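# Open narrow cabinet's top drawer fully, close all others

## Task

Pull the top drawer of the slim cabinet that has three drawers out to its full extent and leave it open; at the finish every other drawer anywhere in the room must be completely closed, no cabinet may have shifted noticeably from its spot, and the robot must not have toppled or be left leaning.

## Robot and tools

ROBOT. A Dexmate Vega: a three-wheeled mobile base, a torso of three links (thigh, shank, chest) that folds in a Z shape, two seven-joint arms each ending in a two-finger gripper with a wrist camera, and a head with a camera. In its start posture the footprint is 0.70 m long by 0.63 m wide (0.91 m with arms folded), and the front edge sits 0.35 m ahead of the base origin. Nothing prevents tipping, and a fallen robot stays down.

FRAMES. Base frame: origin on the floor on the centre line at the turning point (0.185 m behind the front axle), x forward, y left, z up, in metres. chest, left_hand and right_hand are printed in this frame. A hand point lies between the fingers, 0.033 m short of the closed tips; fingers point along its z, close along its y, and its back (camera side) faces -x. Printed hand positions can be off, more so when stretched out. The odometry frame is the base frame as it was at scene start; base_odometry comes only from wheel counts (slip counts as travel), heading in rad, positive left.

move. One call carries one action plus an optional cameras list. The action is base and/or joints (with optional speeds and min_time_s), or target by itself. Everything named starts together.
- base: exactly one key, a relative offset from where the base last reported itself. translate_m: metres, forward positive, -2 to 2. strafe_m: metres, left positive, -2 to 2 (heading may drift ~0.02 rad). rotate_rad: radians, counter-clockwise positive, -3.2 to 3.2. Front wheels first steer to the new direction (up to ~1.1 s).
- joints: one object keyed by joint name, each value an absolute angle in radians. Torso: torso_hip_rad 0 to 1.57, torso_knee_rad 0 to 3.141, torso_waist_rad -1.57 to 1.57 (chest forward lean = knee - hip - waist); torso joints in one action arrive together. Arm keys per side: shoulder_pitch, shoulder_yaw, upper_arm_roll, elbow, forearm_roll, wrist_pitch, wrist_yaw, gripper, prefixed left_ or right_. Signs: left shoulder pitch positive lowers the arm, right negative lowers it; left shoulder yaw -0.423 to 1.523, right -1.523 to 0.423 (mirrored); elbow -3.041 to 0.214, negative bends up; left wrist pitch positive tips the hand down, right negative does; wrist yaw positive turns left on both (left -1.348 to 1.087, right -1.087 to 1.348). gripper 0 (closed) to 0.785 rad per finger. Head: head_pan_rad -2.792 to 2.792 (positive left), head_tilt_rad -1.483 to 1.483, head_camera_tilt_rad -1.483 to 1.378 (positive looks down). Keep head_tilt_rad at or below 0 and camera tilt within -1.1..0.9 if panning, or the head can strike the chest.
- target: an absolute pose for one hand in the base frame: side "left"/"right"; x, y, z in m (-3 to 3); pitch_deg -30 to 95 (90 fingers down, 0 level); heading_deg (0 forward, positive counter-clockwise); roll_deg optional, default 0; heading and roll -360 to 360. line_only true demands a straight hand path or refusal. The planner checks only self-collision and floor, not furniture; a non-straight path swings all joints together and can sweep wide. A move longer than 9.9 s stops as "short (part of ...)": resend it.
- speeds: caps for base motions only this action: translate_m and strafe_m 0.04-0.3 m/s, rotate_rad 0.1-0.6 rad/s.
- min_time_s: 0.1-8 s, a floor on arm/head motion duration.
- cameras: list of head_camera, left_wrist_camera, right_wrist_camera or all; omitted means all, [] means none.

wait: seconds 0-10, plus cameras; returns state and images without new commands. zoom_image: camera name and region [x0, y0, x1, y1] in pixels, top-left origin, at most 504x504; head images are 896x560, wrist images 672x420. finished_scene: scene number; ends the scene irreversibly and normally reports success.

RESULTS. "move" reads done or the worst status. base_status / joint_status: done, off_target (resting away from target, maybe still pushing), contact_stop (arm motor near full torque ~0.6 s; whole arm group halts and holds), contact_stop_at_<key>, time_out, not_followed, limit_stop_at_motor_heat, unfinished. Hand status: reached (within 10 mm and 2 degrees), short with the error, or refused with a reason. "joint command not followed" or "pose unreachable" mean a built-in check withheld arm targets. turned_by_wheels and turned_by_imu give rotation since the last result; an IMU turn above 0.03 rad after a straight or sideways drive suggests a bump. base_tilt gives forward/right lean in degrees (~2 degree bias). Also printed: joint_positions, joint torques, motor temperatures, MOTOR HOT, TORQUE FAULT, OVER-TEMPERATURE FAULT, ARM HIT, on_its_own, and a pictures line naming image order. A refused call or a stop cancels the remaining move/wait/finished_scene calls in that reply.

POSTURES. Torso presets (hip, knee, waist): stand 0.469, 1.617, 1.048 (start); stand_high 0.78, 1.57, 0.44; lean_20 0.52, 1.05, 0.18; lean_45 0.52, 1.05, -0.26; low_lean_45 0, 0, -0.79. Folded arms, keys in order shoulder_pitch..wrist_yaw: left 1, 0.5, -0.6, -2.5, 0, -0.9, 0; right -1, -0.5, 0.6, -2.5, 0, 0.9, 0. Fold arms before going to low_lean_45.

CAUTIONS. The base keeps pushing after hitting furniture and may shove a cabinet; drive in small steps and watch time_out and IMU. A forward-leaning chest can stop front wheels steering. Never let the arms collide or squeeze each other. Back an arm off after any stop, since pressing heats motors; stretched or loaded arms overheat (80 °C halts the arm). Contact torque at a joint's load limit (141 shoulders, 75.2 upper arm roll and elbow, 23.5 forearm and wrist, N m) freezes that arm 10 s. Pull and push drawers gently: no slamming, no dropping, no hard shoves. The robot keeps simulating while you think, holding the last command.

Each tool is called after "Call:" as a command line: name --argument value for each argument, lists and objects as JSON in quotes; but a table of rows of numbers goes row by row, as --pt "numbers of a row", without its own name.

## Session

Call:
move

Scene clock: 0.00 s.
Joint torques (N m): no reading
Motor temperatures (°C): left_arm=[31 31 31 26 40 35 41] | right_arm=[30 27 33 31 36 36 33]
base_odometry: x=+0.000 y=+0.000 heading=+0.000
turned_by_wheels: +0.000
turned_by_imu: +0.000
base_tilt: forward=+0.0 right=+0.8
base_status: not commanded
joint_positions: torso_hip_rad=+0.469 torso_knee_rad=+1.617 torso_waist_rad=+1.048 left_shoulder_pitch_rad=+2.217 left_shoulder_yaw_rad=-0.014 left_upper_arm_roll_rad=-0.004 left_elbow_rad=-1.080 left_forearm_roll_rad=+0.010 left_wrist_pitch_rad=-0.495 left_wrist_yaw_rad=-0.006 left_gripper_rad=+0.005 right_shoulder_pitch_rad=-2.194 right_shoulder_yaw_rad=-0.002 right_upper_arm_roll_rad=+0.006 right_elbow_rad=-1.112 right_forearm_roll_rad=+0.018 right_wrist_pitch_rad=+0.493 right_wrist_yaw_rad=-0.008 right_gripper_rad=+0.005 head_pan_rad=+0.000 head_tilt_rad=+0.000 head_camera_tilt_rad=+0.000
joint_status: not commanded
chest: x=-0.0111 y=+0.0000 z=+1.4155 quat_wxyz=(+0.999, +0.000, +0.050, +0.000) (m; base frame)
left_hand: x=+0.1723 y=+0.2218 z=+0.5939 quat_wxyz=(+0.402, -0.001, +0.916, -0.004) pitch_deg=+42.6 heading_deg=-0.5 roll_deg=-0.7 back=up (m; base frame)
right_hand: x=+0.2084 y=-0.2404 z=+0.6102 quat_wxyz=(+0.427, +0.011, +0.904, -0.007) pitch_deg=+39.4 heading_deg=-1.6 roll_deg=-0.3 back=up (m; base frame)
pictures: head_camera, left_wrist_camera, right_wrist_camera

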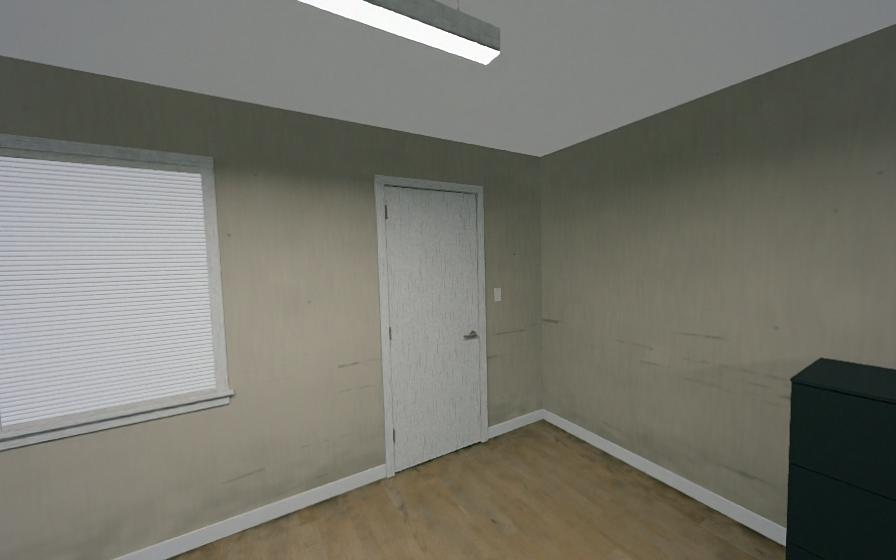

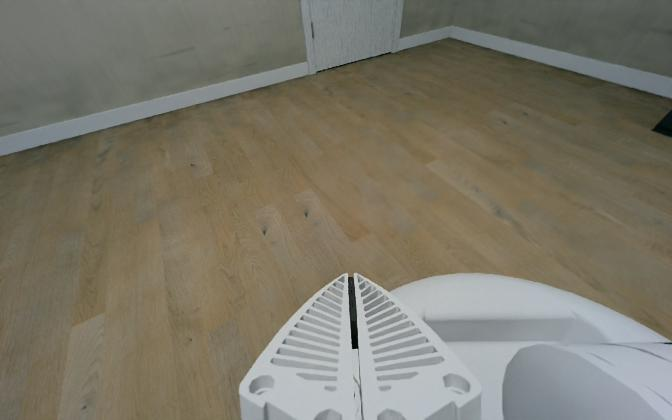

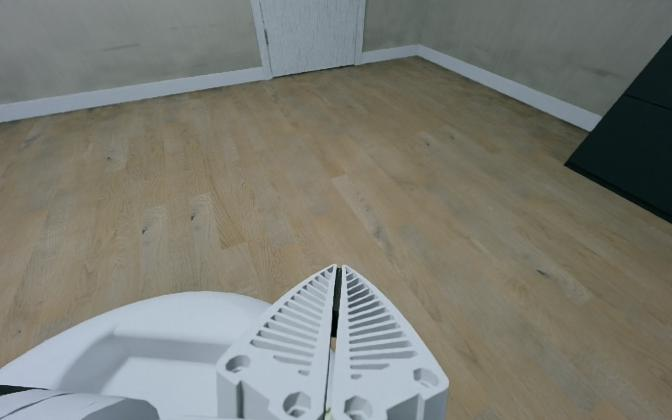

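Call:
move --joints '{"head_pan_rad": -1.0, "head_camera_tilt_rad": 0.3}' --cameras '["head_camera"]'

Call:
move --joints '{"head_pan_rad": -2.4, "head_camera_tilt_rad": 0.3}' --cameras '["head_camera"]'

Call:
move --joints '{"head_pan_rad": 1.5, "head_camera_tilt_rad": 0.3}' --cameras '["head_camera"]'

Call:
move --joints '{"head_pan_rad": 2.7, "head_camera_tilt_rad": 0.3}' --cameras '["head_camera"]'

Scene clock: 1.60 s.
Joint torques (N m): left_arm=[5.88 -0.2 -0.62 -1.71 0.03 -2.01 0.12] | right_arm=[-4.04 -2.65 1.1 -3.22 0.02 2.99 -0.13]
Motor temperatures (°C): left_arm=[31 31 31 26 40 35 41] | right_arm=[30 27 33 31 36 36 33]
move: done
base_odometry: x=+0.000 y=+0.000 heading=+0.000
turned_by_wheels: +0.000
turned_by_imu: +0.000
base_tilt: forward=+0.0 right=+0.8
base_status: not commanded
joint_positions: torso_hip_rad=+0.469 torso_knee_rad=+1.617 torso_waist_rad=+1.048 left_shoulder_pitch_rad=+2.217 left_shoulder_yaw_rad=-0.014 left_upper_arm_roll_rad=-0.004 left_elbow_rad=-1.080 left_forearm_roll_rad=+0.010 left_wrist_pitch_rad=-0.495 left_wrist_yaw_rad=-0.006 left_gripper_rad=+0.005 right_shoulder_pitch_rad=-2.194 right_shoulder_yaw_rad=-0.002 right_upper_arm_roll_rad=+0.006 right_elbow_rad=-1.112 right_forearm_roll_rad=+0.018 right_wrist_pitch_rad=+0.493 right_wrist_yaw_rad=-0.008 right_gripper_rad=+0.005 head_pan_rad=-1.000 head_tilt_rad=+0.000 head_camera_tilt_rad=+0.300
joint_status: all done
chest: x=-0.0111 y=+0.0000 z=+1.4155 quat_wxyz=(+0.999, +0.000, +0.050, +0.000) (m; base frame)
left_hand: x=+0.1724 y=+0.2218 z=+0.5939 quat_wxyz=(+0.402, -0.001, +0.916, -0.004) pitch_deg=+42.6 heading_deg=-0.5 roll_deg=-0.7 back=up (m; base frame)
right_hand: x=+0.2084 y=-0.2404 z=+0.6102 quat_wxyz=(+0.427, +0.011, +0.904, -0.007) pitch_deg=+39.4 heading_deg=-1.6 roll_deg=-0.3 back=up (m; base frame)
pictures: head_camera

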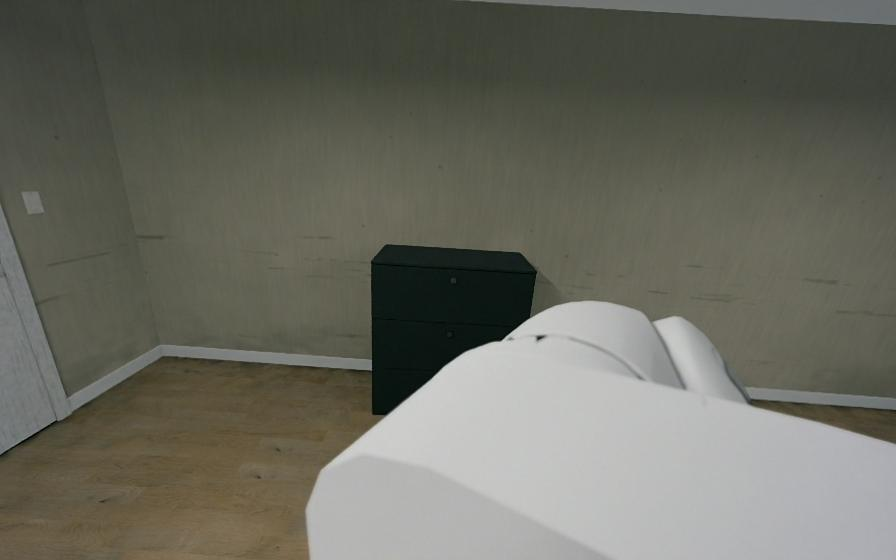

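Scene clock: 3.20 s.
Joint torques (N m): left_arm=[6.55 0.16 -0.63 -1.77 0.17 -2.2 -0.3] | right_arm=[-3.57 -1.42 0.63 -1.94 0.02 2.32 0.05]
Motor temperatures (°C): left_arm=[31 31 31 26 40 35 41] | right_arm=[30 27 33 31 36 37 33]
move: done
base_odometry: x=+0.000 y=+0.000 heading=+0.000
turned_by_wheels: +0.000
turned_by_imu: +0.000
base_tilt: forward=+0.0 right=+0.8
base_status: not commanded
joint_positions: torso_hip_rad=+0.469 torso_knee_rad=+1.617 torso_waist_rad=+1.048 left_shoulder_pitch_rad=+2.217 left_shoulder_yaw_rad=-0.014 left_upper_arm_roll_rad=-0.004 left_elbow_rad=-1.080 left_forearm_roll_rad=+0.010 left_wrist_pitch_rad=-0.495 left_wrist_yaw_rad=-0.006 left_gripper_rad=+0.005 right_shoulder_pitch_rad=-2.194 right_shoulder_yaw_rad=-0.002 right_upper_arm_roll_rad=+0.006 right_elbow_rad=-1.112 right_forearm_roll_rad=+0.018 right_wrist_pitch_rad=+0.493 right_wrist_yaw_rad=-0.008 right_gripper_rad=+0.005 head_pan_rad=-2.400 head_tilt_rad=+0.000 head_camera_tilt_rad=+0.300
joint_status: all done
chest: x=-0.0111 y=+0.0000 z=+1.4155 quat_wxyz=(+0.999, +0.000, +0.050, +0.000) (m; base frame)
left_hand: x=+0.1724 y=+0.2218 z=+0.5939 quat_wxyz=(+0.402, -0.001, +0.916, -0.004) pitch_deg=+42.6 heading_deg=-0.5 roll_deg=-0.7 back=up (m; base frame)
right_hand: x=+0.2084 y=-0.2404 z=+0.6102 quat_wxyz=(+0.427, +0.011, +0.904, -0.007) pitch_deg=+39.4 heading_deg=-1.6 roll_deg=-0.3 back=up (m; base frame)
pictures: head_camera

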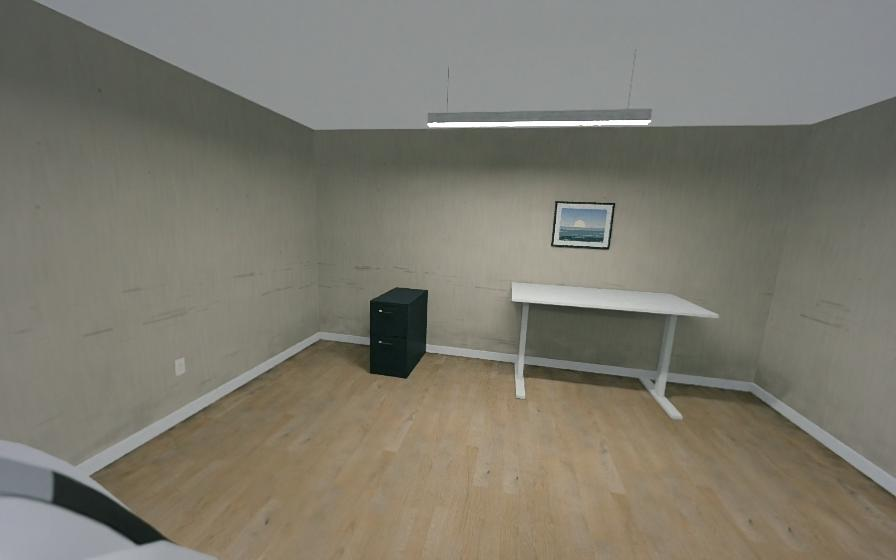

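Scene clock: 6.47 s.
Joint torques (N m): left_arm=[6.16 -1.28 -0.31 -2.26 0.04 -1.97 -0.12] | right_arm=[-4.13 0.01 0.6 -2.65 -0.05 2.9 -0.19]
Motor temperatures (°C): left_arm=[31 31 31 26 40 35 41] | right_arm=[30 27 33 31 36 37 33]
move: done
base_odometry: x=+0.000 y=+0.000 heading=+0.000
turned_by_wheels: +0.000
turned_by_imu: +0.000
base_tilt: forward=+0.1 right=+0.8
base_status: not commanded
joint_positions: torso_hip_rad=+0.469 torso_knee_rad=+1.617 torso_waist_rad=+1.048 left_shoulder_pitch_rad=+2.217 left_shoulder_yaw_rad=-0.014 left_upper_arm_roll_rad=-0.004 left_elbow_rad=-1.080 left_forearm_roll_rad=+0.010 left_wrist_pitch_rad=-0.495 left_wrist_yaw_rad=-0.006 left_gripper_rad=+0.005 right_shoulder_pitch_rad=-2.194 right_shoulder_yaw_rad=-0.002 right_upper_arm_roll_rad=+0.006 right_elbow_rad=-1.112 right_forearm_roll_rad=+0.018 right_wrist_pitch_rad=+0.493 right_wrist_yaw_rad=-0.008 right_gripper_rad=+0.005 head_pan_rad=+1.500 head_tilt_rad=+0.000 head_camera_tilt_rad=+0.300
joint_status: all done
chest: x=-0.0111 y=+0.0000 z=+1.4155 quat_wxyz=(+0.999, +0.000, +0.050, +0.000) (m; base frame)
left_hand: x=+0.1724 y=+0.2218 z=+0.5939 quat_wxyz=(+0.402, -0.001, +0.916, -0.004) pitch_deg=+42.6 heading_deg=-0.5 roll_deg=-0.7 back=up (m; base frame)
right_hand: x=+0.2084 y=-0.2404 z=+0.6102 quat_wxyz=(+0.427, +0.011, +0.904, -0.007) pitch_deg=+39.4 heading_deg=-1.6 roll_deg=-0.3 back=up (m; base frame)
pictures: head_camera

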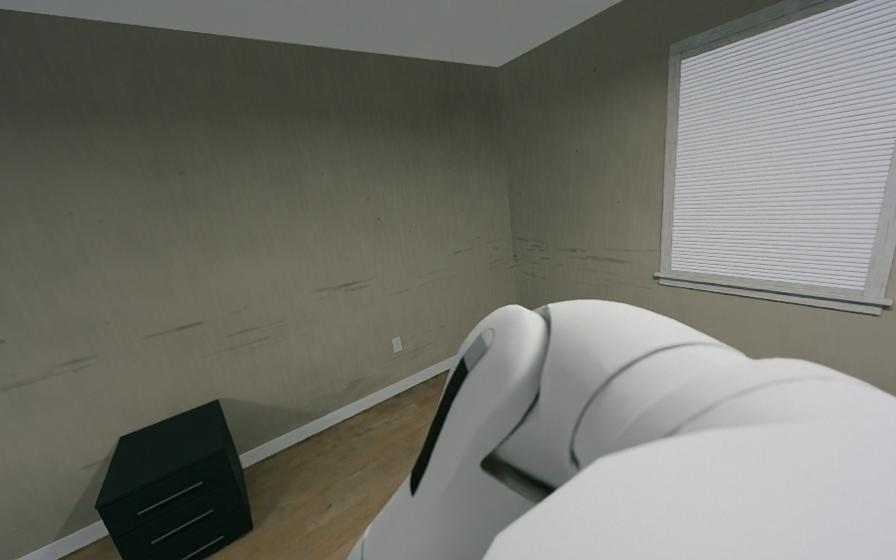

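Scene clock: 7.93 s.
Joint torques (N m): left_arm=[6.91 -0.4 -1.25 -2.55 0.1 -2.45 -0.22] | right_arm=[-4.14 -1.91 0.53 -3.12 0.02 2.91 -0.08]
Motor temperatures (°C): left_arm=[31 31 31 26 40 35 41] | right_arm=[30 27 33 31 36 37 33]
move: done
base_odometry: x=+0.000 y=+0.000 heading=+0.000
turned_by_wheels: +0.000
turned_by_imu: +0.000
base_tilt: forward=+0.0 right=+0.7
base_status: not commanded
joint_positions: torso_hip_rad=+0.469 torso_knee_rad=+1.617 torso_waist_rad=+1.048 left_shoulder_pitch_rad=+2.217 left_shoulder_yaw_rad=-0.014 left_upper_arm_roll_rad=-0.004 left_elbow_rad=-1.080 left_forearm_roll_rad=+0.010 left_wrist_pitch_rad=-0.495 left_wrist_yaw_rad=-0.006 left_gripper_rad=+0.005 right_shoulder_pitch_rad=-2.194 right_shoulder_yaw_rad=-0.002 right_upper_arm_roll_rad=+0.006 right_elbow_rad=-1.112 right_forearm_roll_rad=+0.018 right_wrist_pitch_rad=+0.493 right_wrist_yaw_rad=-0.008 right_gripper_rad=+0.005 head_pan_rad=+2.700 head_tilt_rad=+0.000 head_camera_tilt_rad=+0.300
joint_status: all done
chest: x=-0.0111 y=+0.0000 z=+1.4155 quat_wxyz=(+0.999, +0.000, +0.050, +0.000) (m; base frame)
left_hand: x=+0.1724 y=+0.2218 z=+0.5939 quat_wxyz=(+0.402, -0.001, +0.916, -0.004) pitch_deg=+42.6 heading_deg=-0.5 roll_deg=-0.7 back=up (m; base frame)
right_hand: x=+0.2084 y=-0.2404 z=+0.6102 quat_wxyz=(+0.427, +0.011, +0.904, -0.007) pitch_deg=+39.4 heading_deg=-1.6 roll_deg=-0.3 back=up (m; base frame)
pictures: head_camera

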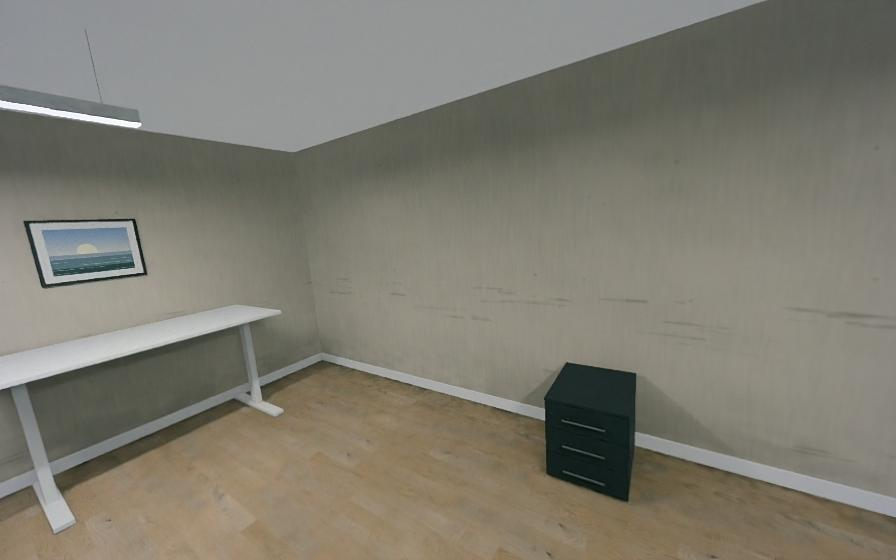

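Call:
move --joints '{"head_pan_rad": 2.2, "head_camera_tilt_rad": 0.4}' --cameras '["head_camera"]'

Call:
zoom_image --camera "head_camera" --region '[270, 260, 570, 560]'

Scene clock: 9.17 s.
Joint torques (N m): left_arm=[7.57 -0.83 -1.17 -2.9 0.35 -2.16 0.01] | right_arm=[-3.92 -1.55 0.29 -2.47 -0.01 2.79 0.03]
Motor temperatures (°C): left_arm=[31 31 31 26 40 35 41] | right_arm=[30 27 33 31 36 37 33]
move: done
base_odometry: x=+0.000 y=+0.000 heading=+0.000
turned_by_wheels: +0.000
turned_by_imu: +0.000
base_tilt: forward=+0.0 right=+0.7
base_status: not commanded
joint_positions: torso_hip_rad=+0.469 torso_knee_rad=+1.617 torso_waist_rad=+1.048 left_shoulder_pitch_rad=+2.217 left_shoulder_yaw_rad=-0.014 left_upper_arm_roll_rad=-0.004 left_elbow_rad=-1.080 left_forearm_roll_rad=+0.010 left_wrist_pitch_rad=-0.495 left_wrist_yaw_rad=-0.006 left_gripper_rad=+0.005 right_shoulder_pitch_rad=-2.194 right_shoulder_yaw_rad=-0.002 right_upper_arm_roll_rad=+0.006 right_elbow_rad=-1.112 right_forearm_roll_rad=+0.018 right_wrist_pitch_rad=+0.493 right_wrist_yaw_rad=-0.008 right_gripper_rad=+0.005 head_pan_rad=+2.200 head_tilt_rad=+0.000 head_camera_tilt_rad=+0.400
joint_status: all done
chest: x=-0.0111 y=+0.0000 z=+1.4155 quat_wxyz=(+0.999, +0.000, +0.050, +0.000) (m; base frame)
left_hand: x=+0.1724 y=+0.2218 z=+0.5939 quat_wxyz=(+0.402, -0.001, +0.916, -0.004) pitch_deg=+42.6 heading_deg=-0.5 roll_deg=-0.7 back=up (m; base frame)
right_hand: x=+0.2084 y=-0.2404 z=+0.6102 quat_wxyz=(+0.427, +0.011, +0.904, -0.007) pitch_deg=+39.4 heading_deg=-1.6 roll_deg=-0.3 back=up (m; base frame)
pictures: head_camera

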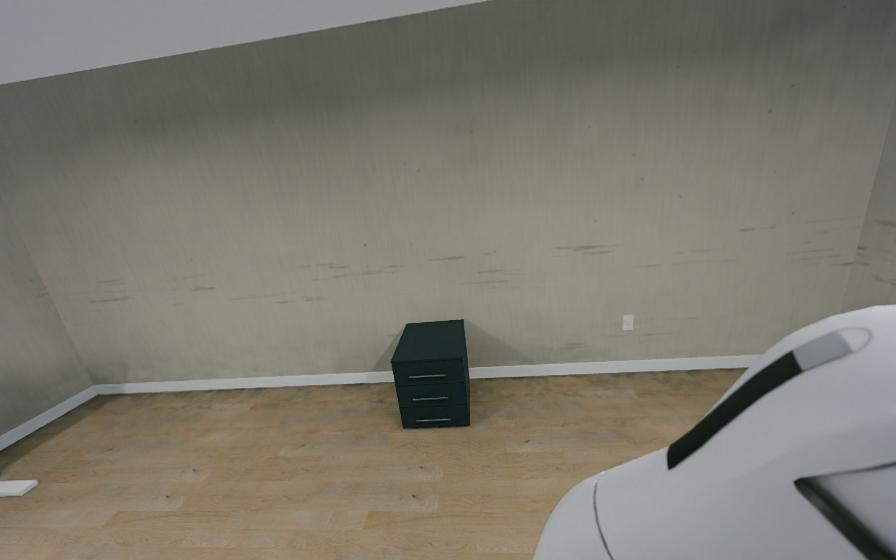

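Scaled by 1.680 from the camera's 896x560 image, which has a finer 960x600 frame.

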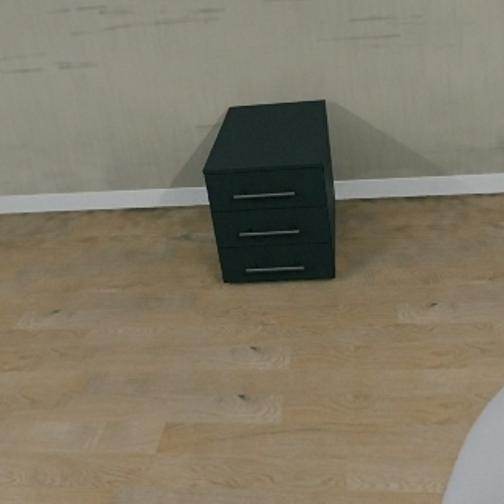

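Call:
move --joints '{"head_pan_rad": -1.0, "head_camera_tilt_rad": 0.4}' --cameras '["head_camera"]'

Call:
zoom_image --camera "head_camera" --region '[340, 180, 560, 400]'

Call:
move --joints '{"head_pan_rad": -2.4, "head_camera_tilt_rad": 0.4}' --cameras '["head_camera"]'

Call:
zoom_image --camera "head_camera" --region '[340, 240, 460, 360]'

Scene clock: 12.57 s.
Joint torques (N m): left_arm=[5.93 -1.21 -0.29 -2.82 0.03 -2.3 -0.13] | right_arm=[-3.33 -0.91 0.39 -2.34 0.12 2.78 -0.15]
Motor temperatures (°C): left_arm=[31 31 31 26 40 35 41] | right_arm=[30 27 33 31 36 37 33]
move: done
base_odometry: x=+0.000 y=+0.000 heading=+0.000
turned_by_wheels: +0.000
turned_by_imu: +0.000
base_tilt: forward=+0.0 right=+0.8
base_status: not commanded
joint_positions: torso_hip_rad=+0.469 torso_knee_rad=+1.617 torso_waist_rad=+1.048 left_shoulder_pitch_rad=+2.217 left_shoulder_yaw_rad=-0.014 left_upper_arm_roll_rad=-0.004 left_elbow_rad=-1.080 left_forearm_roll_rad=+0.010 left_wrist_pitch_rad=-0.495 left_wrist_yaw_rad=-0.006 left_gripper_rad=+0.005 right_shoulder_pitch_rad=-2.194 right_shoulder_yaw_rad=-0.002 right_upper_arm_roll_rad=+0.006 right_elbow_rad=-1.112 right_forearm_roll_rad=+0.018 right_wrist_pitch_rad=+0.493 right_wrist_yaw_rad=-0.008 right_gripper_rad=+0.005 head_pan_rad=-1.000 head_tilt_rad=+0.000 head_camera_tilt_rad=+0.400
joint_status: all done
chest: x=-0.0111 y=+0.0000 z=+1.4155 quat_wxyz=(+0.999, +0.000, +0.050, +0.000) (m; base frame)
left_hand: x=+0.1724 y=+0.2218 z=+0.5939 quat_wxyz=(+0.402, -0.001, +0.916, -0.004) pitch_deg=+42.6 heading_deg=-0.5 roll_deg=-0.7 back=up (m; base frame)
right_hand: x=+0.2084 y=-0.2404 z=+0.6102 quat_wxyz=(+0.427, +0.011, +0.904, -0.007) pitch_deg=+39.4 heading_deg=-1.6 roll_deg=-0.3 back=up (m; base frame)
pictures: head_camera

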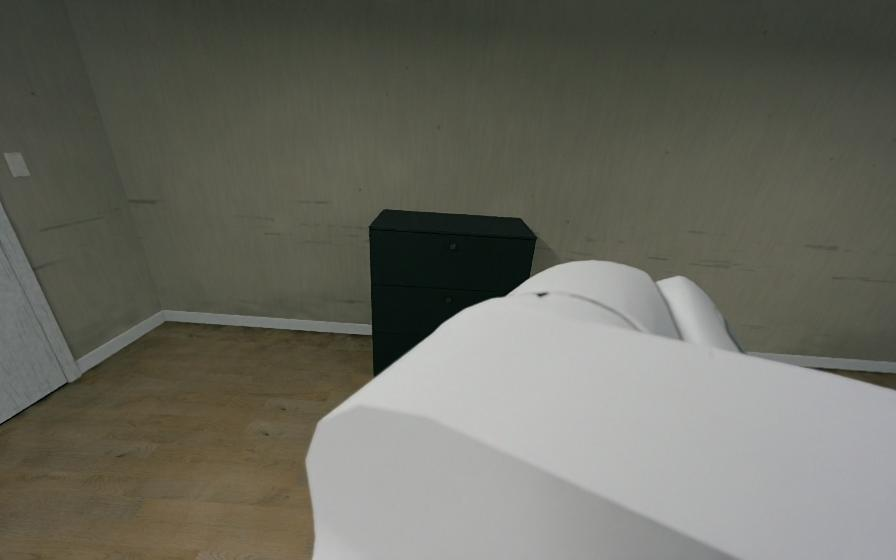

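Scaled by 2.291 from the camera's 896x560 image, which has a finer 960x600 frame.

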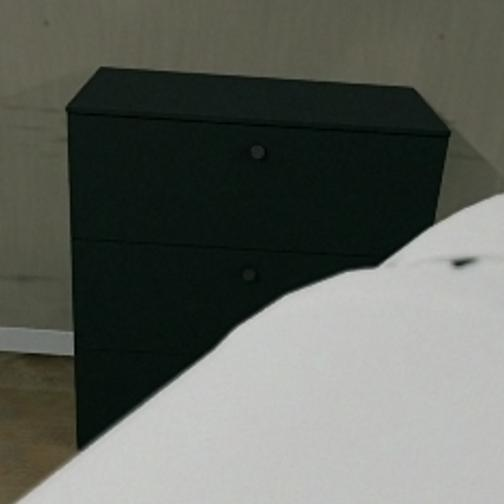

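Scene clock: 14.17 s.
Joint torques (N m): left_arm=[6 -0.96 -0.72 -2.76 0.22 -1.84 -0.08] | right_arm=[-3.25 -1.18 0.52 -2.35 0.08 2.65 -0.11]
Motor temperatures (°C): left_arm=[31 31 31 26 40 35 41] | right_arm=[30 27 33 31 36 37 33]
move: done
base_odometry: x=+0.000 y=+0.000 heading=+0.000
turned_by_wheels: +0.000
turned_by_imu: +0.000
base_tilt: forward=+0.1 right=+0.8
base_status: not commanded
joint_positions: torso_hip_rad=+0.469 torso_knee_rad=+1.617 torso_waist_rad=+1.048 left_shoulder_pitch_rad=+2.217 left_shoulder_yaw_rad=-0.014 left_upper_arm_roll_rad=-0.004 left_elbow_rad=-1.080 left_forearm_roll_rad=+0.010 left_wrist_pitch_rad=-0.495 left_wrist_yaw_rad=-0.006 left_gripper_rad=+0.005 right_shoulder_pitch_rad=-2.194 right_shoulder_yaw_rad=-0.002 right_upper_arm_roll_rad=+0.006 right_elbow_rad=-1.112 right_forearm_roll_rad=+0.018 right_wrist_pitch_rad=+0.493 right_wrist_yaw_rad=-0.008 right_gripper_rad=+0.005 head_pan_rad=-2.400 head_tilt_rad=+0.000 head_camera_tilt_rad=+0.400
joint_status: all done
chest: x=-0.0111 y=+0.0000 z=+1.4155 quat_wxyz=(+0.999, +0.000, +0.050, +0.000) (m; base frame)
left_hand: x=+0.1724 y=+0.2218 z=+0.5939 quat_wxyz=(+0.402, -0.001, +0.916, -0.004) pitch_deg=+42.6 heading_deg=-0.5 roll_deg=-0.7 back=up (m; base frame)
right_hand: x=+0.2084 y=-0.2404 z=+0.6102 quat_wxyz=(+0.427, +0.011, +0.904, -0.007) pitch_deg=+39.4 heading_deg=-1.6 roll_deg=-0.3 back=up (m; base frame)
pictures: head_camera

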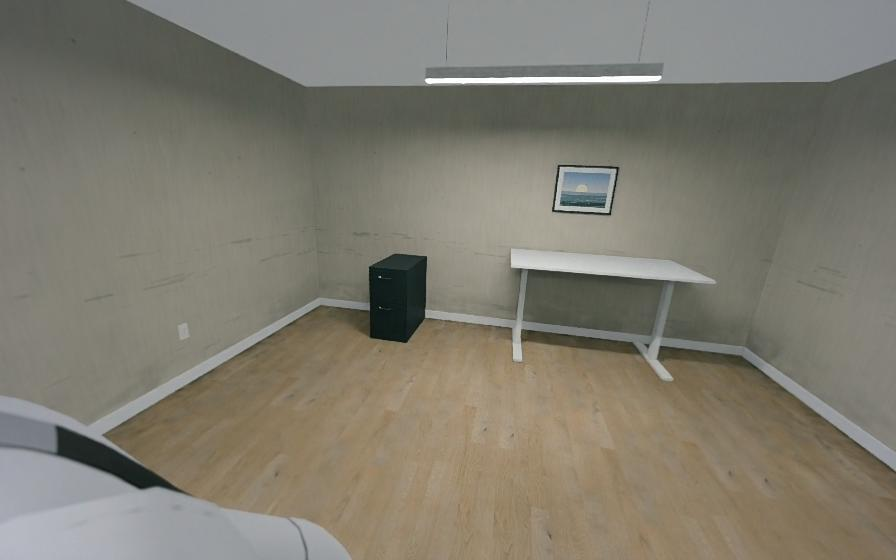

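Scaled by 4.200 from the camera's 896x560 image, which has a finer 960x600 frame.

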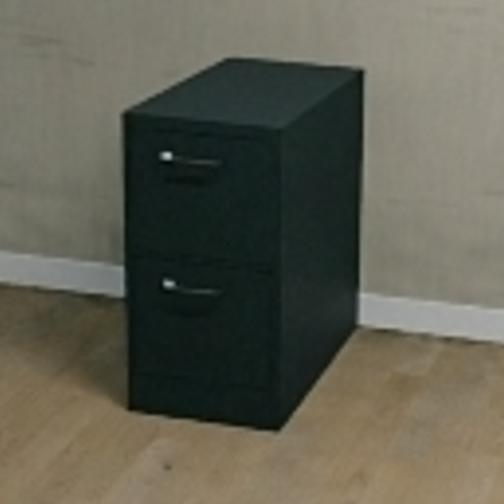

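Call:
move --base '{"rotate_rad": 2.2}' --joints '{"head_pan_rad": 0.0, "head_camera_tilt_rad": 0.4}'

Scene clock: 19.60 s.
Joint torques (N m): left_arm=[5.72 -0.36 -0.7 -2.91 0.25 -1.65 -0.04] | right_arm=[-4.76 -1.4 0.85 -2.57 0.13 2.33 -0.2]
Motor temperatures (°C): left_arm=[31 31 31 26 40 35 41] | right_arm=[30 27 33 31 36 37 33]
move: done
base_odometry: x=+0.003 y=-0.001 heading=+2.207
turned_by_wheels: +2.207
turned_by_imu: +2.195
base_tilt: forward=+0.0 right=+0.8
base_status: done
joint_positions: torso_hip_rad=+0.469 torso_knee_rad=+1.617 torso_waist_rad=+1.048 left_shoulder_pitch_rad=+2.217 left_shoulder_yaw_rad=-0.014 left_upper_arm_roll_rad=-0.004 left_elbow_rad=-1.080 left_forearm_roll_rad=+0.010 left_wrist_pitch_rad=-0.495 left_wrist_yaw_rad=-0.006 left_gripper_rad=+0.005 right_shoulder_pitch_rad=-2.194 right_shoulder_yaw_rad=-0.002 right_upper_arm_roll_rad=+0.006 right_elbow_rad=-1.112 right_forearm_roll_rad=+0.018 right_wrist_pitch_rad=+0.493 right_wrist_yaw_rad=-0.008 right_gripper_rad=+0.005 head_pan_rad=+0.000 head_tilt_rad=+0.000 head_camera_tilt_rad=+0.400
joint_status: all done
chest: x=-0.0111 y=+0.0000 z=+1.4155 quat_wxyz=(+0.999, +0.000, +0.050, +0.000) (m; base frame)
left_hand: x=+0.1724 y=+0.2218 z=+0.5939 quat_wxyz=(+0.402, -0.001, +0.916, -0.004) pitch_deg=+42.6 heading_deg=-0.5 roll_deg=-0.7 back=up (m; base frame)
right_hand: x=+0.2084 y=-0.2404 z=+0.6102 quat_wxyz=(+0.427, +0.011, +0.904, -0.007) pitch_deg=+39.4 heading_deg=-1.6 roll_deg=-0.3 back=up (m; base frame)
pictures: head_camera, left_wrist_camera, right_wrist_camera

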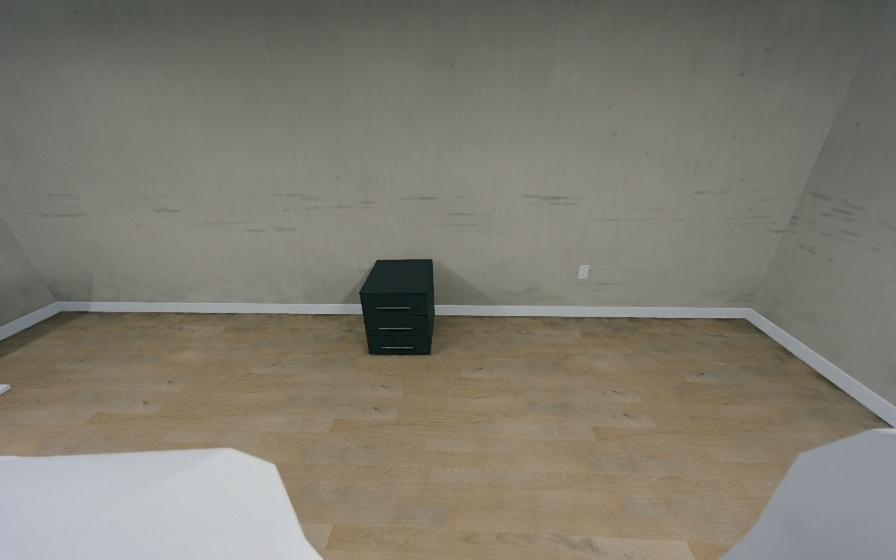

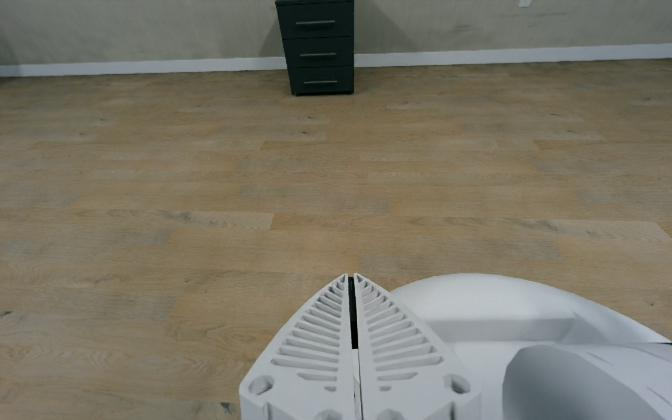

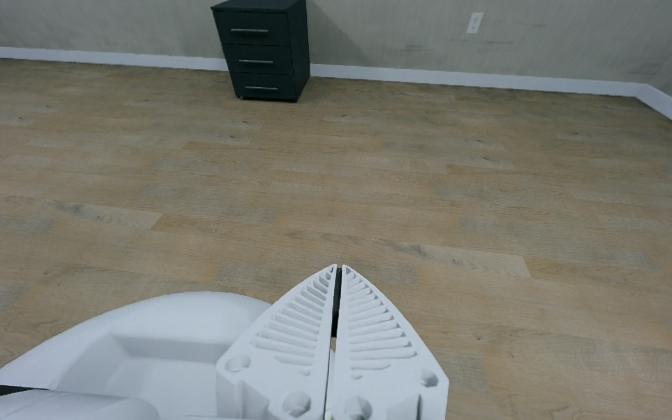

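Call:
zoom_image --camera "head_camera" --region '[340, 245, 460, 365]'

Call:
zoom_image --camera "left_wrist_camera" --region '[260, 0, 370, 110]'

Scaled by 4.200 from the camera's 896x560 image, which has a finer 960x600 frame.

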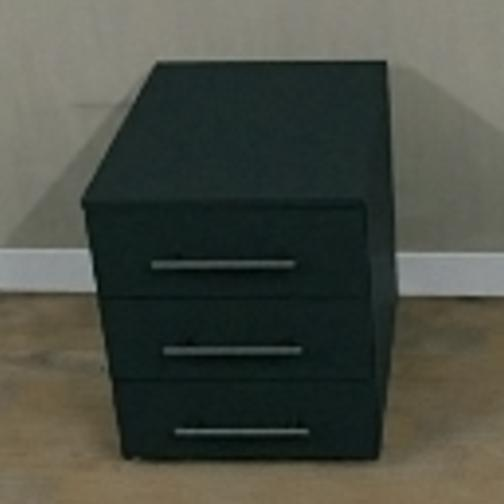

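Scaled by 4.582 from the camera's 672x420 image, which has a finer 960x600 frame.

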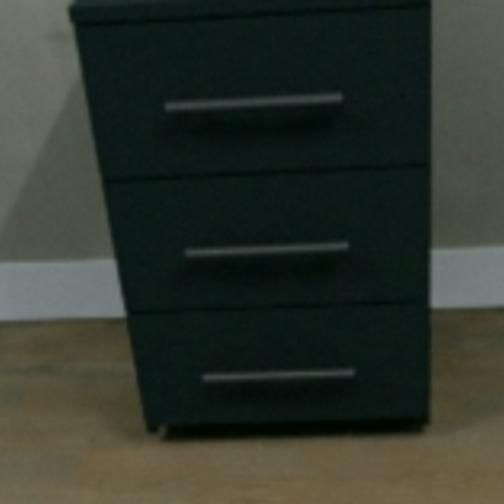

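Call:
move --target '{"side": "right", "x": 0.42, "y": -0.26, "z": 0.85, "pitch_deg": 30, "heading_deg": 0, "roll_deg": 0}' --cameras '["head_camera"]'

Call:
move --target '{"side": "left", "x": 0.42, "y": 0.26, "z": 0.85, "pitch_deg": 30, "heading_deg": 0, "roll_deg": 0}' --cameras '["head_camera"]'

Scene clock: 26.93 s.
Joint torques (N m): left_arm=[5.48 0.22 -0.21 -3.19 0.09 -2.22 -0.02] | right_arm=[11.28 -3.3 5.33 -8.58 0.31 3.17 0.26]
Motor temperatures (°C): left_arm=[31 31 31 26 40 35 41] | right_arm=[30 27 33 31 36 37 33]
move: done
base_odometry: x=+0.003 y=-0.001 heading=+2.207
turned_by_wheels: +0.000
turned_by_imu: +0.000
base_tilt: forward=+0.0 right=+0.8
base_status: not commanded
joint_positions: torso_hip_rad=+0.469 torso_knee_rad=+1.617 torso_waist_rad=+1.048 left_shoulder_pitch_rad=+2.217 left_shoulder_yaw_rad=-0.014 left_upper_arm_roll_rad=-0.004 left_elbow_rad=-1.080 left_forearm_roll_rad=+0.010 left_wrist_pitch_rad=-0.495 left_wrist_yaw_rad=-0.006 left_gripper_rad=+0.005 right_shoulder_pitch_rad=-2.263 right_shoulder_yaw_rad=-0.058 right_upper_arm_roll_rad=+0.064 right_elbow_rad=-2.154 right_forearm_roll_rad=+0.077 right_wrist_pitch_rad=-0.319 right_wrist_yaw_rad=+0.022 right_gripper_rad=+0.005 head_pan_rad=+0.000 head_tilt_rad=+0.000 head_camera_tilt_rad=+0.400
joint_status: not commanded
chest: x=-0.0111 y=+0.0000 z=+1.4155 quat_wxyz=(+0.999, +0.000, +0.050, +0.000) (m; base frame)
left_hand: x=+0.1724 y=+0.2218 z=+0.5939 quat_wxyz=(+0.402, -0.001, +0.916, -0.004) pitch_deg=+42.6 heading_deg=-0.5 roll_deg=-0.7 back=up (m; base frame)
right_hand: x=+0.4187 y=-0.2598 z=+0.8483 quat_wxyz=(+0.499, +0.000, +0.866, +0.000) pitch_deg=+30.1 heading_deg=+0.0 roll_deg=+0.0 back=up (m; base frame)
right_hand_status: reached (straight line, planned for 3.7 s): 2 mm and 0.1 deg off.
pictures: head_camera

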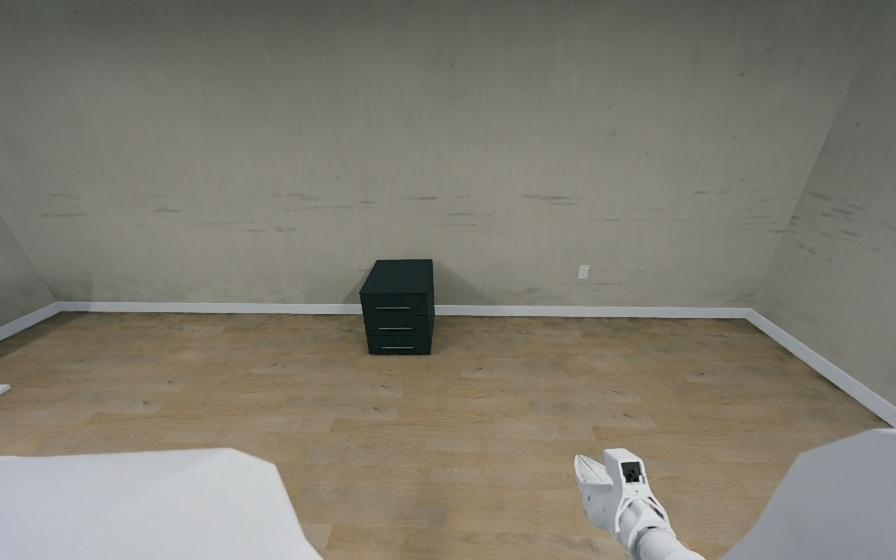

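Scene clock: 27.23 s.
Joint torques (N m): left_arm=[6.03 -1.64 -0.39 -1.65 0.24 -2.18 0.07] | right_arm=[10.48 -3.68 4.78 -7.78 0.51 2.84 0.47]
Motor temperatures (°C): left_arm=[31 31 31 26 40 35 41] | right_arm=[30 27 33 31 36 37 33]
move: refused
base_odometry: x=+0.003 y=-0.001 heading=+2.207
turned_by_wheels: +0.000
turned_by_imu: +0.000
base_tilt: forward=+0.0 right=+0.8
base_status: not commanded
joint_positions: torso_hip_rad=+0.469 torso_knee_rad=+1.617 torso_waist_rad=+1.048 left_shoulder_pitch_rad=+2.217 left_shoulder_yaw_rad=-0.014 left_upper_arm_roll_rad=-0.004 left_elbow_rad=-1.080 left_forearm_roll_rad=+0.010 left_wrist_pitch_rad=-0.495 left_wrist_yaw_rad=-0.006 left_gripper_rad=+0.005 right_shoulder_pitch_rad=-2.262 right_shoulder_yaw_rad=-0.058 right_upper_arm_roll_rad=+0.064 right_elbow_rad=-2.156 right_forearm_roll_rad=+0.077 right_wrist_pitch_rad=-0.321 right_wrist_yaw_rad=+0.022 right_gripper_rad=+0.005 head_pan_rad=+0.000 head_tilt_rad=+0.000 head_camera_tilt_rad=+0.400
joint_status: not commanded
chest: x=-0.0111 y=+0.0000 z=+1.4155 quat_wxyz=(+0.999, +0.000, +0.050, +0.000) (m; base frame)
left_hand: x=+0.1724 y=+0.2218 z=+0.5939 quat_wxyz=(+0.402, -0.001, +0.916, -0.004) pitch_deg=+42.6 heading_deg=-0.5 roll_deg=-0.7 back=up (m; base frame)
left_hand_status: refused: the arm stands too near the robot already: the left finger within 1.6 cm of the torso (limit 2.0). Nothing moved. Move it clear with "joints".
right_hand: x=+0.4192 y=-0.2598 z=+0.8490 quat_wxyz=(+0.499, +0.000, +0.866, +0.000) pitch_deg=+30.1 heading_deg=+0.0 roll_deg=+0.0 back=up (m; base frame)
pictures: head_camera

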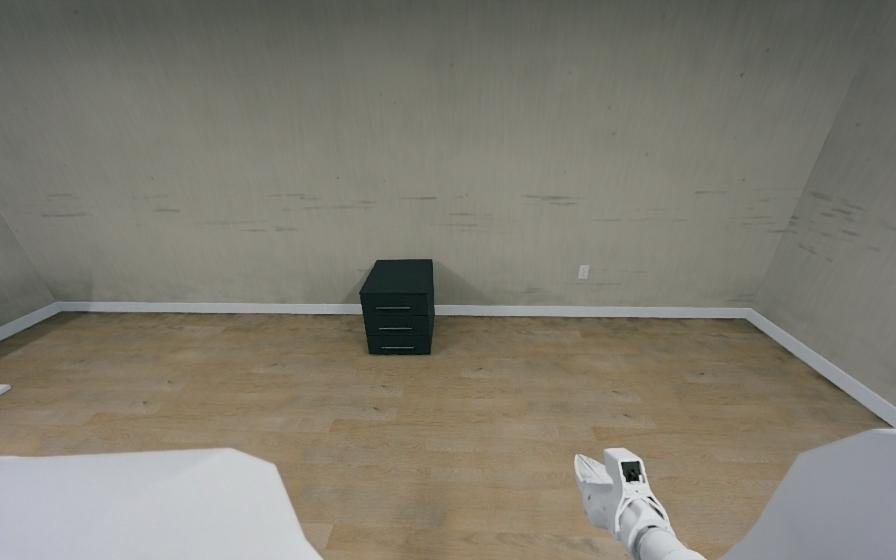

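Call:
move --joints '{"left_shoulder_yaw_rad": 0.12}' --cameras '[]'

Call:
move --joints '{"left_shoulder_pitch_rad": 2.263, "left_shoulder_yaw_rad": 0.06, "left_upper_arm_roll_rad": -0.064, "left_elbow_rad": -2.154, "left_forearm_roll_rad": -0.077, "left_wrist_pitch_rad": 0.319, "left_wrist_yaw_rad": -0.022}' --cameras '["head_camera"]'

Scene clock: 29.50 s.
Joint torques (N m): left_arm=[4.24 4.04 -1.34 -1.12 0.01 -2.04 -0.3] | right_arm=[10.72 -3.46 5.08 -8.57 0.33 2.67 0.54]
Motor temperatures (°C): left_arm=[31 31 31 26 40 35 41] | right_arm=[30 27 33 31 36 37 33]
move: done
base_odometry: x=+0.003 y=-0.001 heading=+2.207
turned_by_wheels: +0.000
turned_by_imu: +0.000
base_tilt: forward=+0.0 right=+0.8
base_status: not commanded
joint_positions: torso_hip_rad=+0.469 torso_knee_rad=+1.617 torso_waist_rad=+1.048 left_shoulder_pitch_rad=+2.217 left_shoulder_yaw_rad=+0.116 left_upper_arm_roll_rad=-0.004 left_elbow_rad=-1.080 left_forearm_roll_rad=+0.010 left_wrist_pitch_rad=-0.495 left_wrist_yaw_rad=-0.006 left_gripper_rad=+0.005 right_shoulder_pitch_rad=-2.261 right_shoulder_yaw_rad=-0.058 right_upper_arm_roll_rad=+0.064 right_elbow_rad=-2.158 right_forearm_roll_rad=+0.077 right_wrist_pitch_rad=-0.323 right_wrist_yaw_rad=+0.022 right_gripper_rad=+0.005 head_pan_rad=+0.000 head_tilt_rad=+0.000 head_camera_tilt_rad=+0.400
joint_status: all done
chest: x=-0.0111 y=+0.0000 z=+1.4155 quat_wxyz=(+0.999, +0.000, +0.050, +0.000) (m; base frame)
left_hand: x=+0.1742 y=+0.2790 z=+0.5959 quat_wxyz=(+0.401, +0.059, +0.914, +0.022) pitch_deg=+42.6 heading_deg=-0.5 roll_deg=+6.8 back=up (m; base frame)
right_hand: x=+0.4196 y=-0.2598 z=+0.8496 quat_wxyz=(+0.500, +0.000, +0.866, +0.000) pitch_deg=+30.0 heading_deg=+0.0 roll_deg=+0.0 back=up (m; base frame)
pictures: none
No camera images: "cameras" was empty.

Scene clock: 34.43 s.
Joint torques (N m): left_arm=[3.87 -0.59 -4.45 -7.49 -0.43 -2.31 -0.31] | right_arm=[11.86 -4.27 5.41 -9.08 0.32 2.29 0.4]
Motor temperatures (°C): left_arm=[31 31 31 26 40 35 41] | right_arm=[30 27 33 32 36 37 33]
move: done
base_odometry: x=+0.003 y=-0.001 heading=+2.207
turned_by_wheels: +0.000
turned_by_imu: +0.000
base_tilt: forward=+0.0 right=+0.8
base_status: not commanded
joint_positions: torso_hip_rad=+0.469 torso_knee_rad=+1.617 torso_waist_rad=+1.048 left_shoulder_pitch_rad=+2.263 left_shoulder_yaw_rad=+0.060 left_upper_arm_roll_rad=-0.063 left_elbow_rad=-2.150 left_forearm_roll_rad=-0.077 left_wrist_pitch_rad=+0.316 left_wrist_yaw_rad=-0.022 left_gripper_rad=+0.005 right_shoulder_pitch_rad=-2.261 right_shoulder_yaw_rad=-0.058 right_upper_arm_roll_rad=+0.064 right_elbow_rad=-2.158 right_forearm_roll_rad=+0.077 right_wrist_pitch_rad=-0.323 right_wrist_yaw_rad=+0.022 right_gripper_rad=+0.005 head_pan_rad=+0.000 head_tilt_rad=+0.000 head_camera_tilt_rad=+0.400
joint_status: all done
chest: x=-0.0111 y=+0.0000 z=+1.4155 quat_wxyz=(+0.999, +0.000, +0.050, +0.000) (m; base frame)
left_hand: x=+0.4182 y=+0.2600 z=+0.8470 quat_wxyz=(+0.499, +0.001, +0.867, +0.000) pitch_deg=+30.1 heading_deg=+0.0 roll_deg=+0.1 back=up (m; base frame)
right_hand: x=+0.4196 y=-0.2598 z=+0.8496 quat_wxyz=(+0.500, +0.000, +0.866, +0.000) pitch_deg=+30.0 heading_deg=+0.0 roll_deg=+0.0 back=up (m; base frame)
pictures: head_camera

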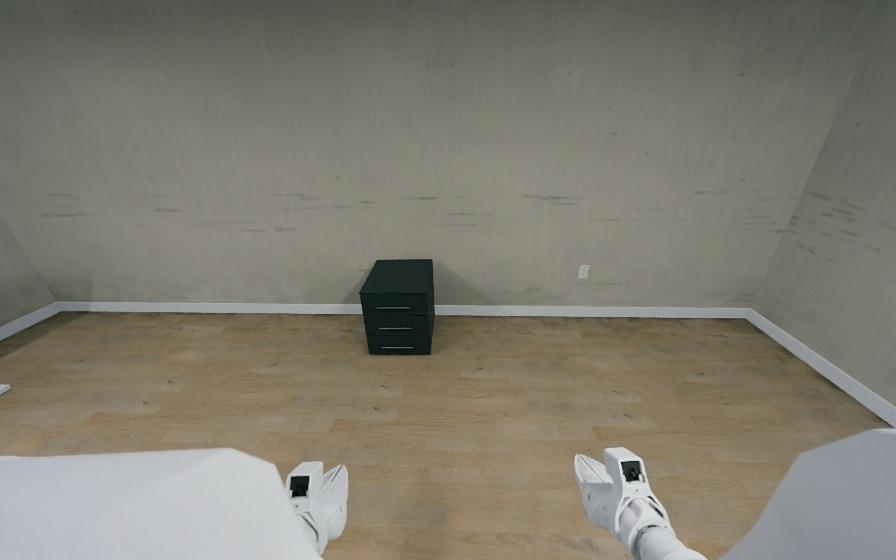

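Call:
zoom_image --camera "head_camera" --region '[260, 430, 400, 560]'

Call:
zoom_image --camera "head_camera" --region '[550, 430, 690, 560]'

Scaled by 3.600 from the camera's 896x560 image, which has a finer 960x600 frame.

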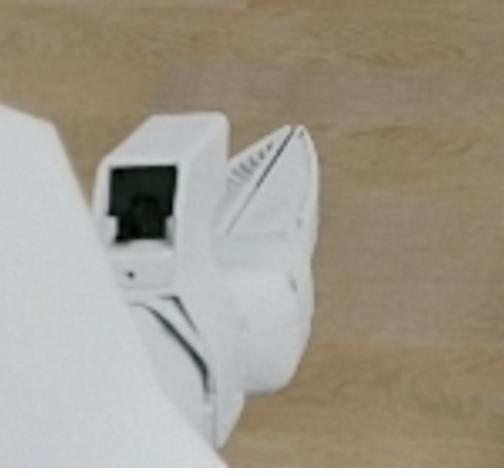

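Scaled by 3.600 from the camera's 896x560 image, which has a finer 960x600 frame.

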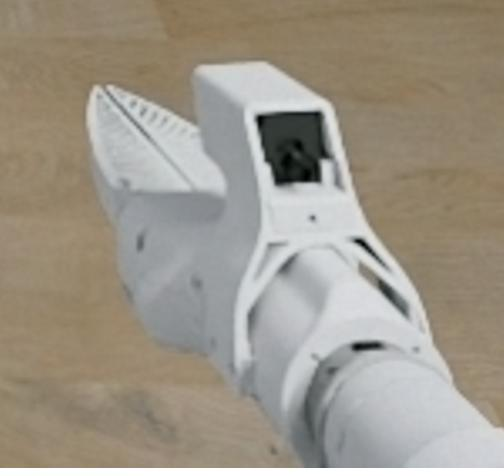

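Call:
move --joints '{"torso_hip_rad": 0.3, "torso_knee_rad": 1.35, "torso_waist_rad": 0.9}' --cameras '["head_camera"]'

Scene clock: 37.87 s.
Joint torques (N m): left_arm=[5.4 -2.23 -5.12 -6.84 -0.16 -2.59 -0.25] | right_arm=[10.43 -3.88 5.06 -8.31 0.24 2.36 0.25]
Motor temperatures (°C): left_arm=[31 31 31 26 40 35 41] | right_arm=[30 27 33 32 36 37 33]
move: done
base_odometry: x=+0.003 y=-0.001 heading=+2.207
turned_by_wheels: +0.000
turned_by_imu: +0.000
base_tilt: forward=+0.0 right=+0.8
base_status: not commanded
joint_positions: torso_hip_rad=+0.300 torso_knee_rad=+1.350 torso_waist_rad=+0.900 left_shoulder_pitch_rad=+2.263 left_shoulder_yaw_rad=+0.060 left_upper_arm_roll_rad=-0.064 left_elbow_rad=-2.154 left_forearm_roll_rad=-0.077 left_wrist_pitch_rad=+0.319 left_wrist_yaw_rad=-0.022 left_gripper_rad=+0.005 right_shoulder_pitch_rad=-2.261 right_shoulder_yaw_rad=-0.058 right_upper_arm_roll_rad=+0.064 right_elbow_rad=-2.158 right_forearm_roll_rad=+0.077 right_wrist_pitch_rad=-0.323 right_wrist_yaw_rad=+0.022 right_gripper_rad=+0.005 head_pan_rad=+0.000 head_tilt_rad=+0.000 head_camera_tilt_rad=+0.400
joint_status: all done
chest: x=+0.0094 y=+0.0000 z=+1.3493 quat_wxyz=(+0.997, +0.000, +0.075, +0.000) (m; base frame)
left_hand: x=+0.4102 y=+0.2599 z=+0.7612 quat_wxyz=(+0.477, +0.001, +0.879, +0.000) pitch_deg=+33.0 heading_deg=+0.0 roll_deg=+0.1 back=up (m; base frame)
right_hand: x=+0.4113 y=-0.2598 z=+0.7626 quat_wxyz=(+0.478, +0.000, +0.878, +0.000) pitch_deg=+32.9 heading_deg=+0.0 roll_deg=+0.0 back=up (m; base frame)
pictures: head_camera

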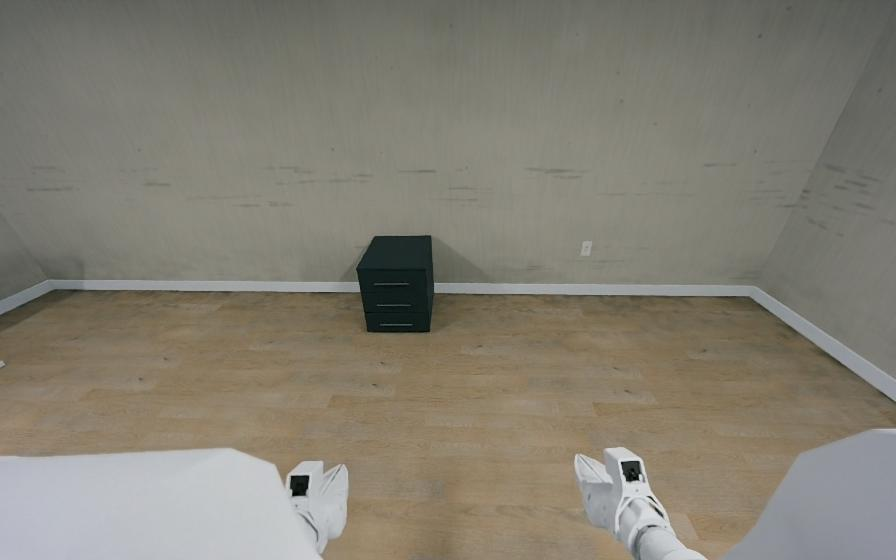

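Call:
move --joints '{"torso_hip_rad": 0.1, "torso_knee_rad": 0.95, "torso_waist_rad": 0.65}' --cameras '["head_camera"]'

Scene clock: 41.03 s.
Joint torques (N m): left_arm=[5.96 -2.44 -4.76 -6.99 -0.31 -1.67 -0.27] | right_arm=[9.19 -2.5 5.11 -8.61 0.35 2.53 0.52]
Motor temperatures (°C): left_arm=[31 31 31 26 40 35 41] | right_arm=[30 27 33 32 36 37 33]
move: done
base_odometry: x=+0.003 y=-0.001 heading=+2.207
turned_by_wheels: +0.000
turned_by_imu: +0.000
base_tilt: forward=+0.0 right=+0.8
base_status: not commanded
joint_positions: torso_hip_rad=+0.100 torso_knee_rad=+0.950 torso_waist_rad=+0.650 left_shoulder_pitch_rad=+2.263 left_shoulder_yaw_rad=+0.060 left_upper_arm_roll_rad=-0.064 left_elbow_rad=-2.154 left_forearm_roll_rad=-0.077 left_wrist_pitch_rad=+0.319 left_wrist_yaw_rad=-0.022 left_gripper_rad=+0.005 right_shoulder_pitch_rad=-2.261 right_shoulder_yaw_rad=-0.058 right_upper_arm_roll_rad=+0.064 right_elbow_rad=-2.158 right_forearm_roll_rad=+0.077 right_wrist_pitch_rad=-0.323 right_wrist_yaw_rad=+0.022 right_gripper_rad=+0.005 head_pan_rad=+0.000 head_tilt_rad=+0.000 head_camera_tilt_rad=+0.400
joint_status: all done
chest: x=-0.0140 y=+0.0000 z=+1.2426 quat_wxyz=(+0.995, +0.000, +0.100, +0.000) (m; base frame)
left_hand: x=+0.3570 y=+0.2599 z=+0.6353 quat_wxyz=(+0.455, +0.001, +0.890, +0.000) pitch_deg=+35.8 heading_deg=+0.0 roll_deg=+0.1 back=up (m; base frame)
right_hand: x=+0.3582 y=-0.2598 z=+0.6366 quat_wxyz=(+0.456, +0.000, +0.890, +0.000) pitch_deg=+35.8 heading_deg=+0.0 roll_deg=+0.0 back=up (m; base frame)
pictures: head_camera

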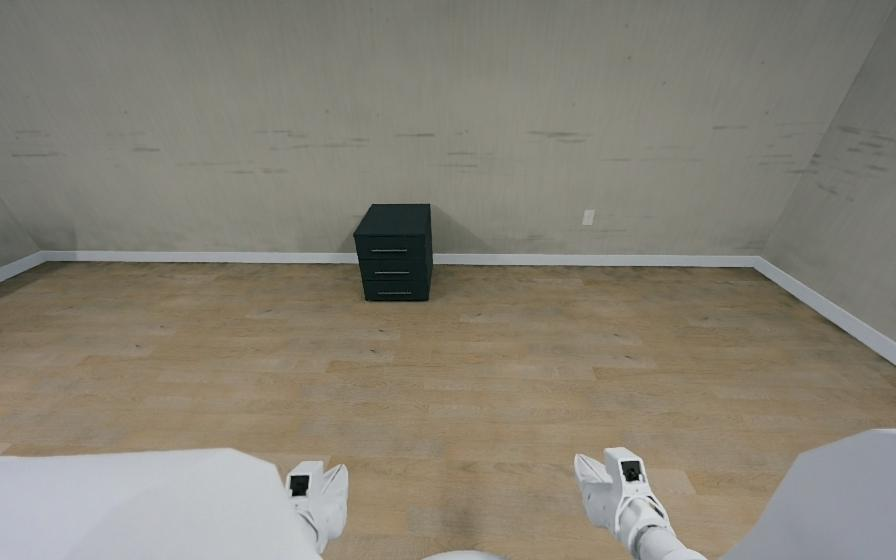

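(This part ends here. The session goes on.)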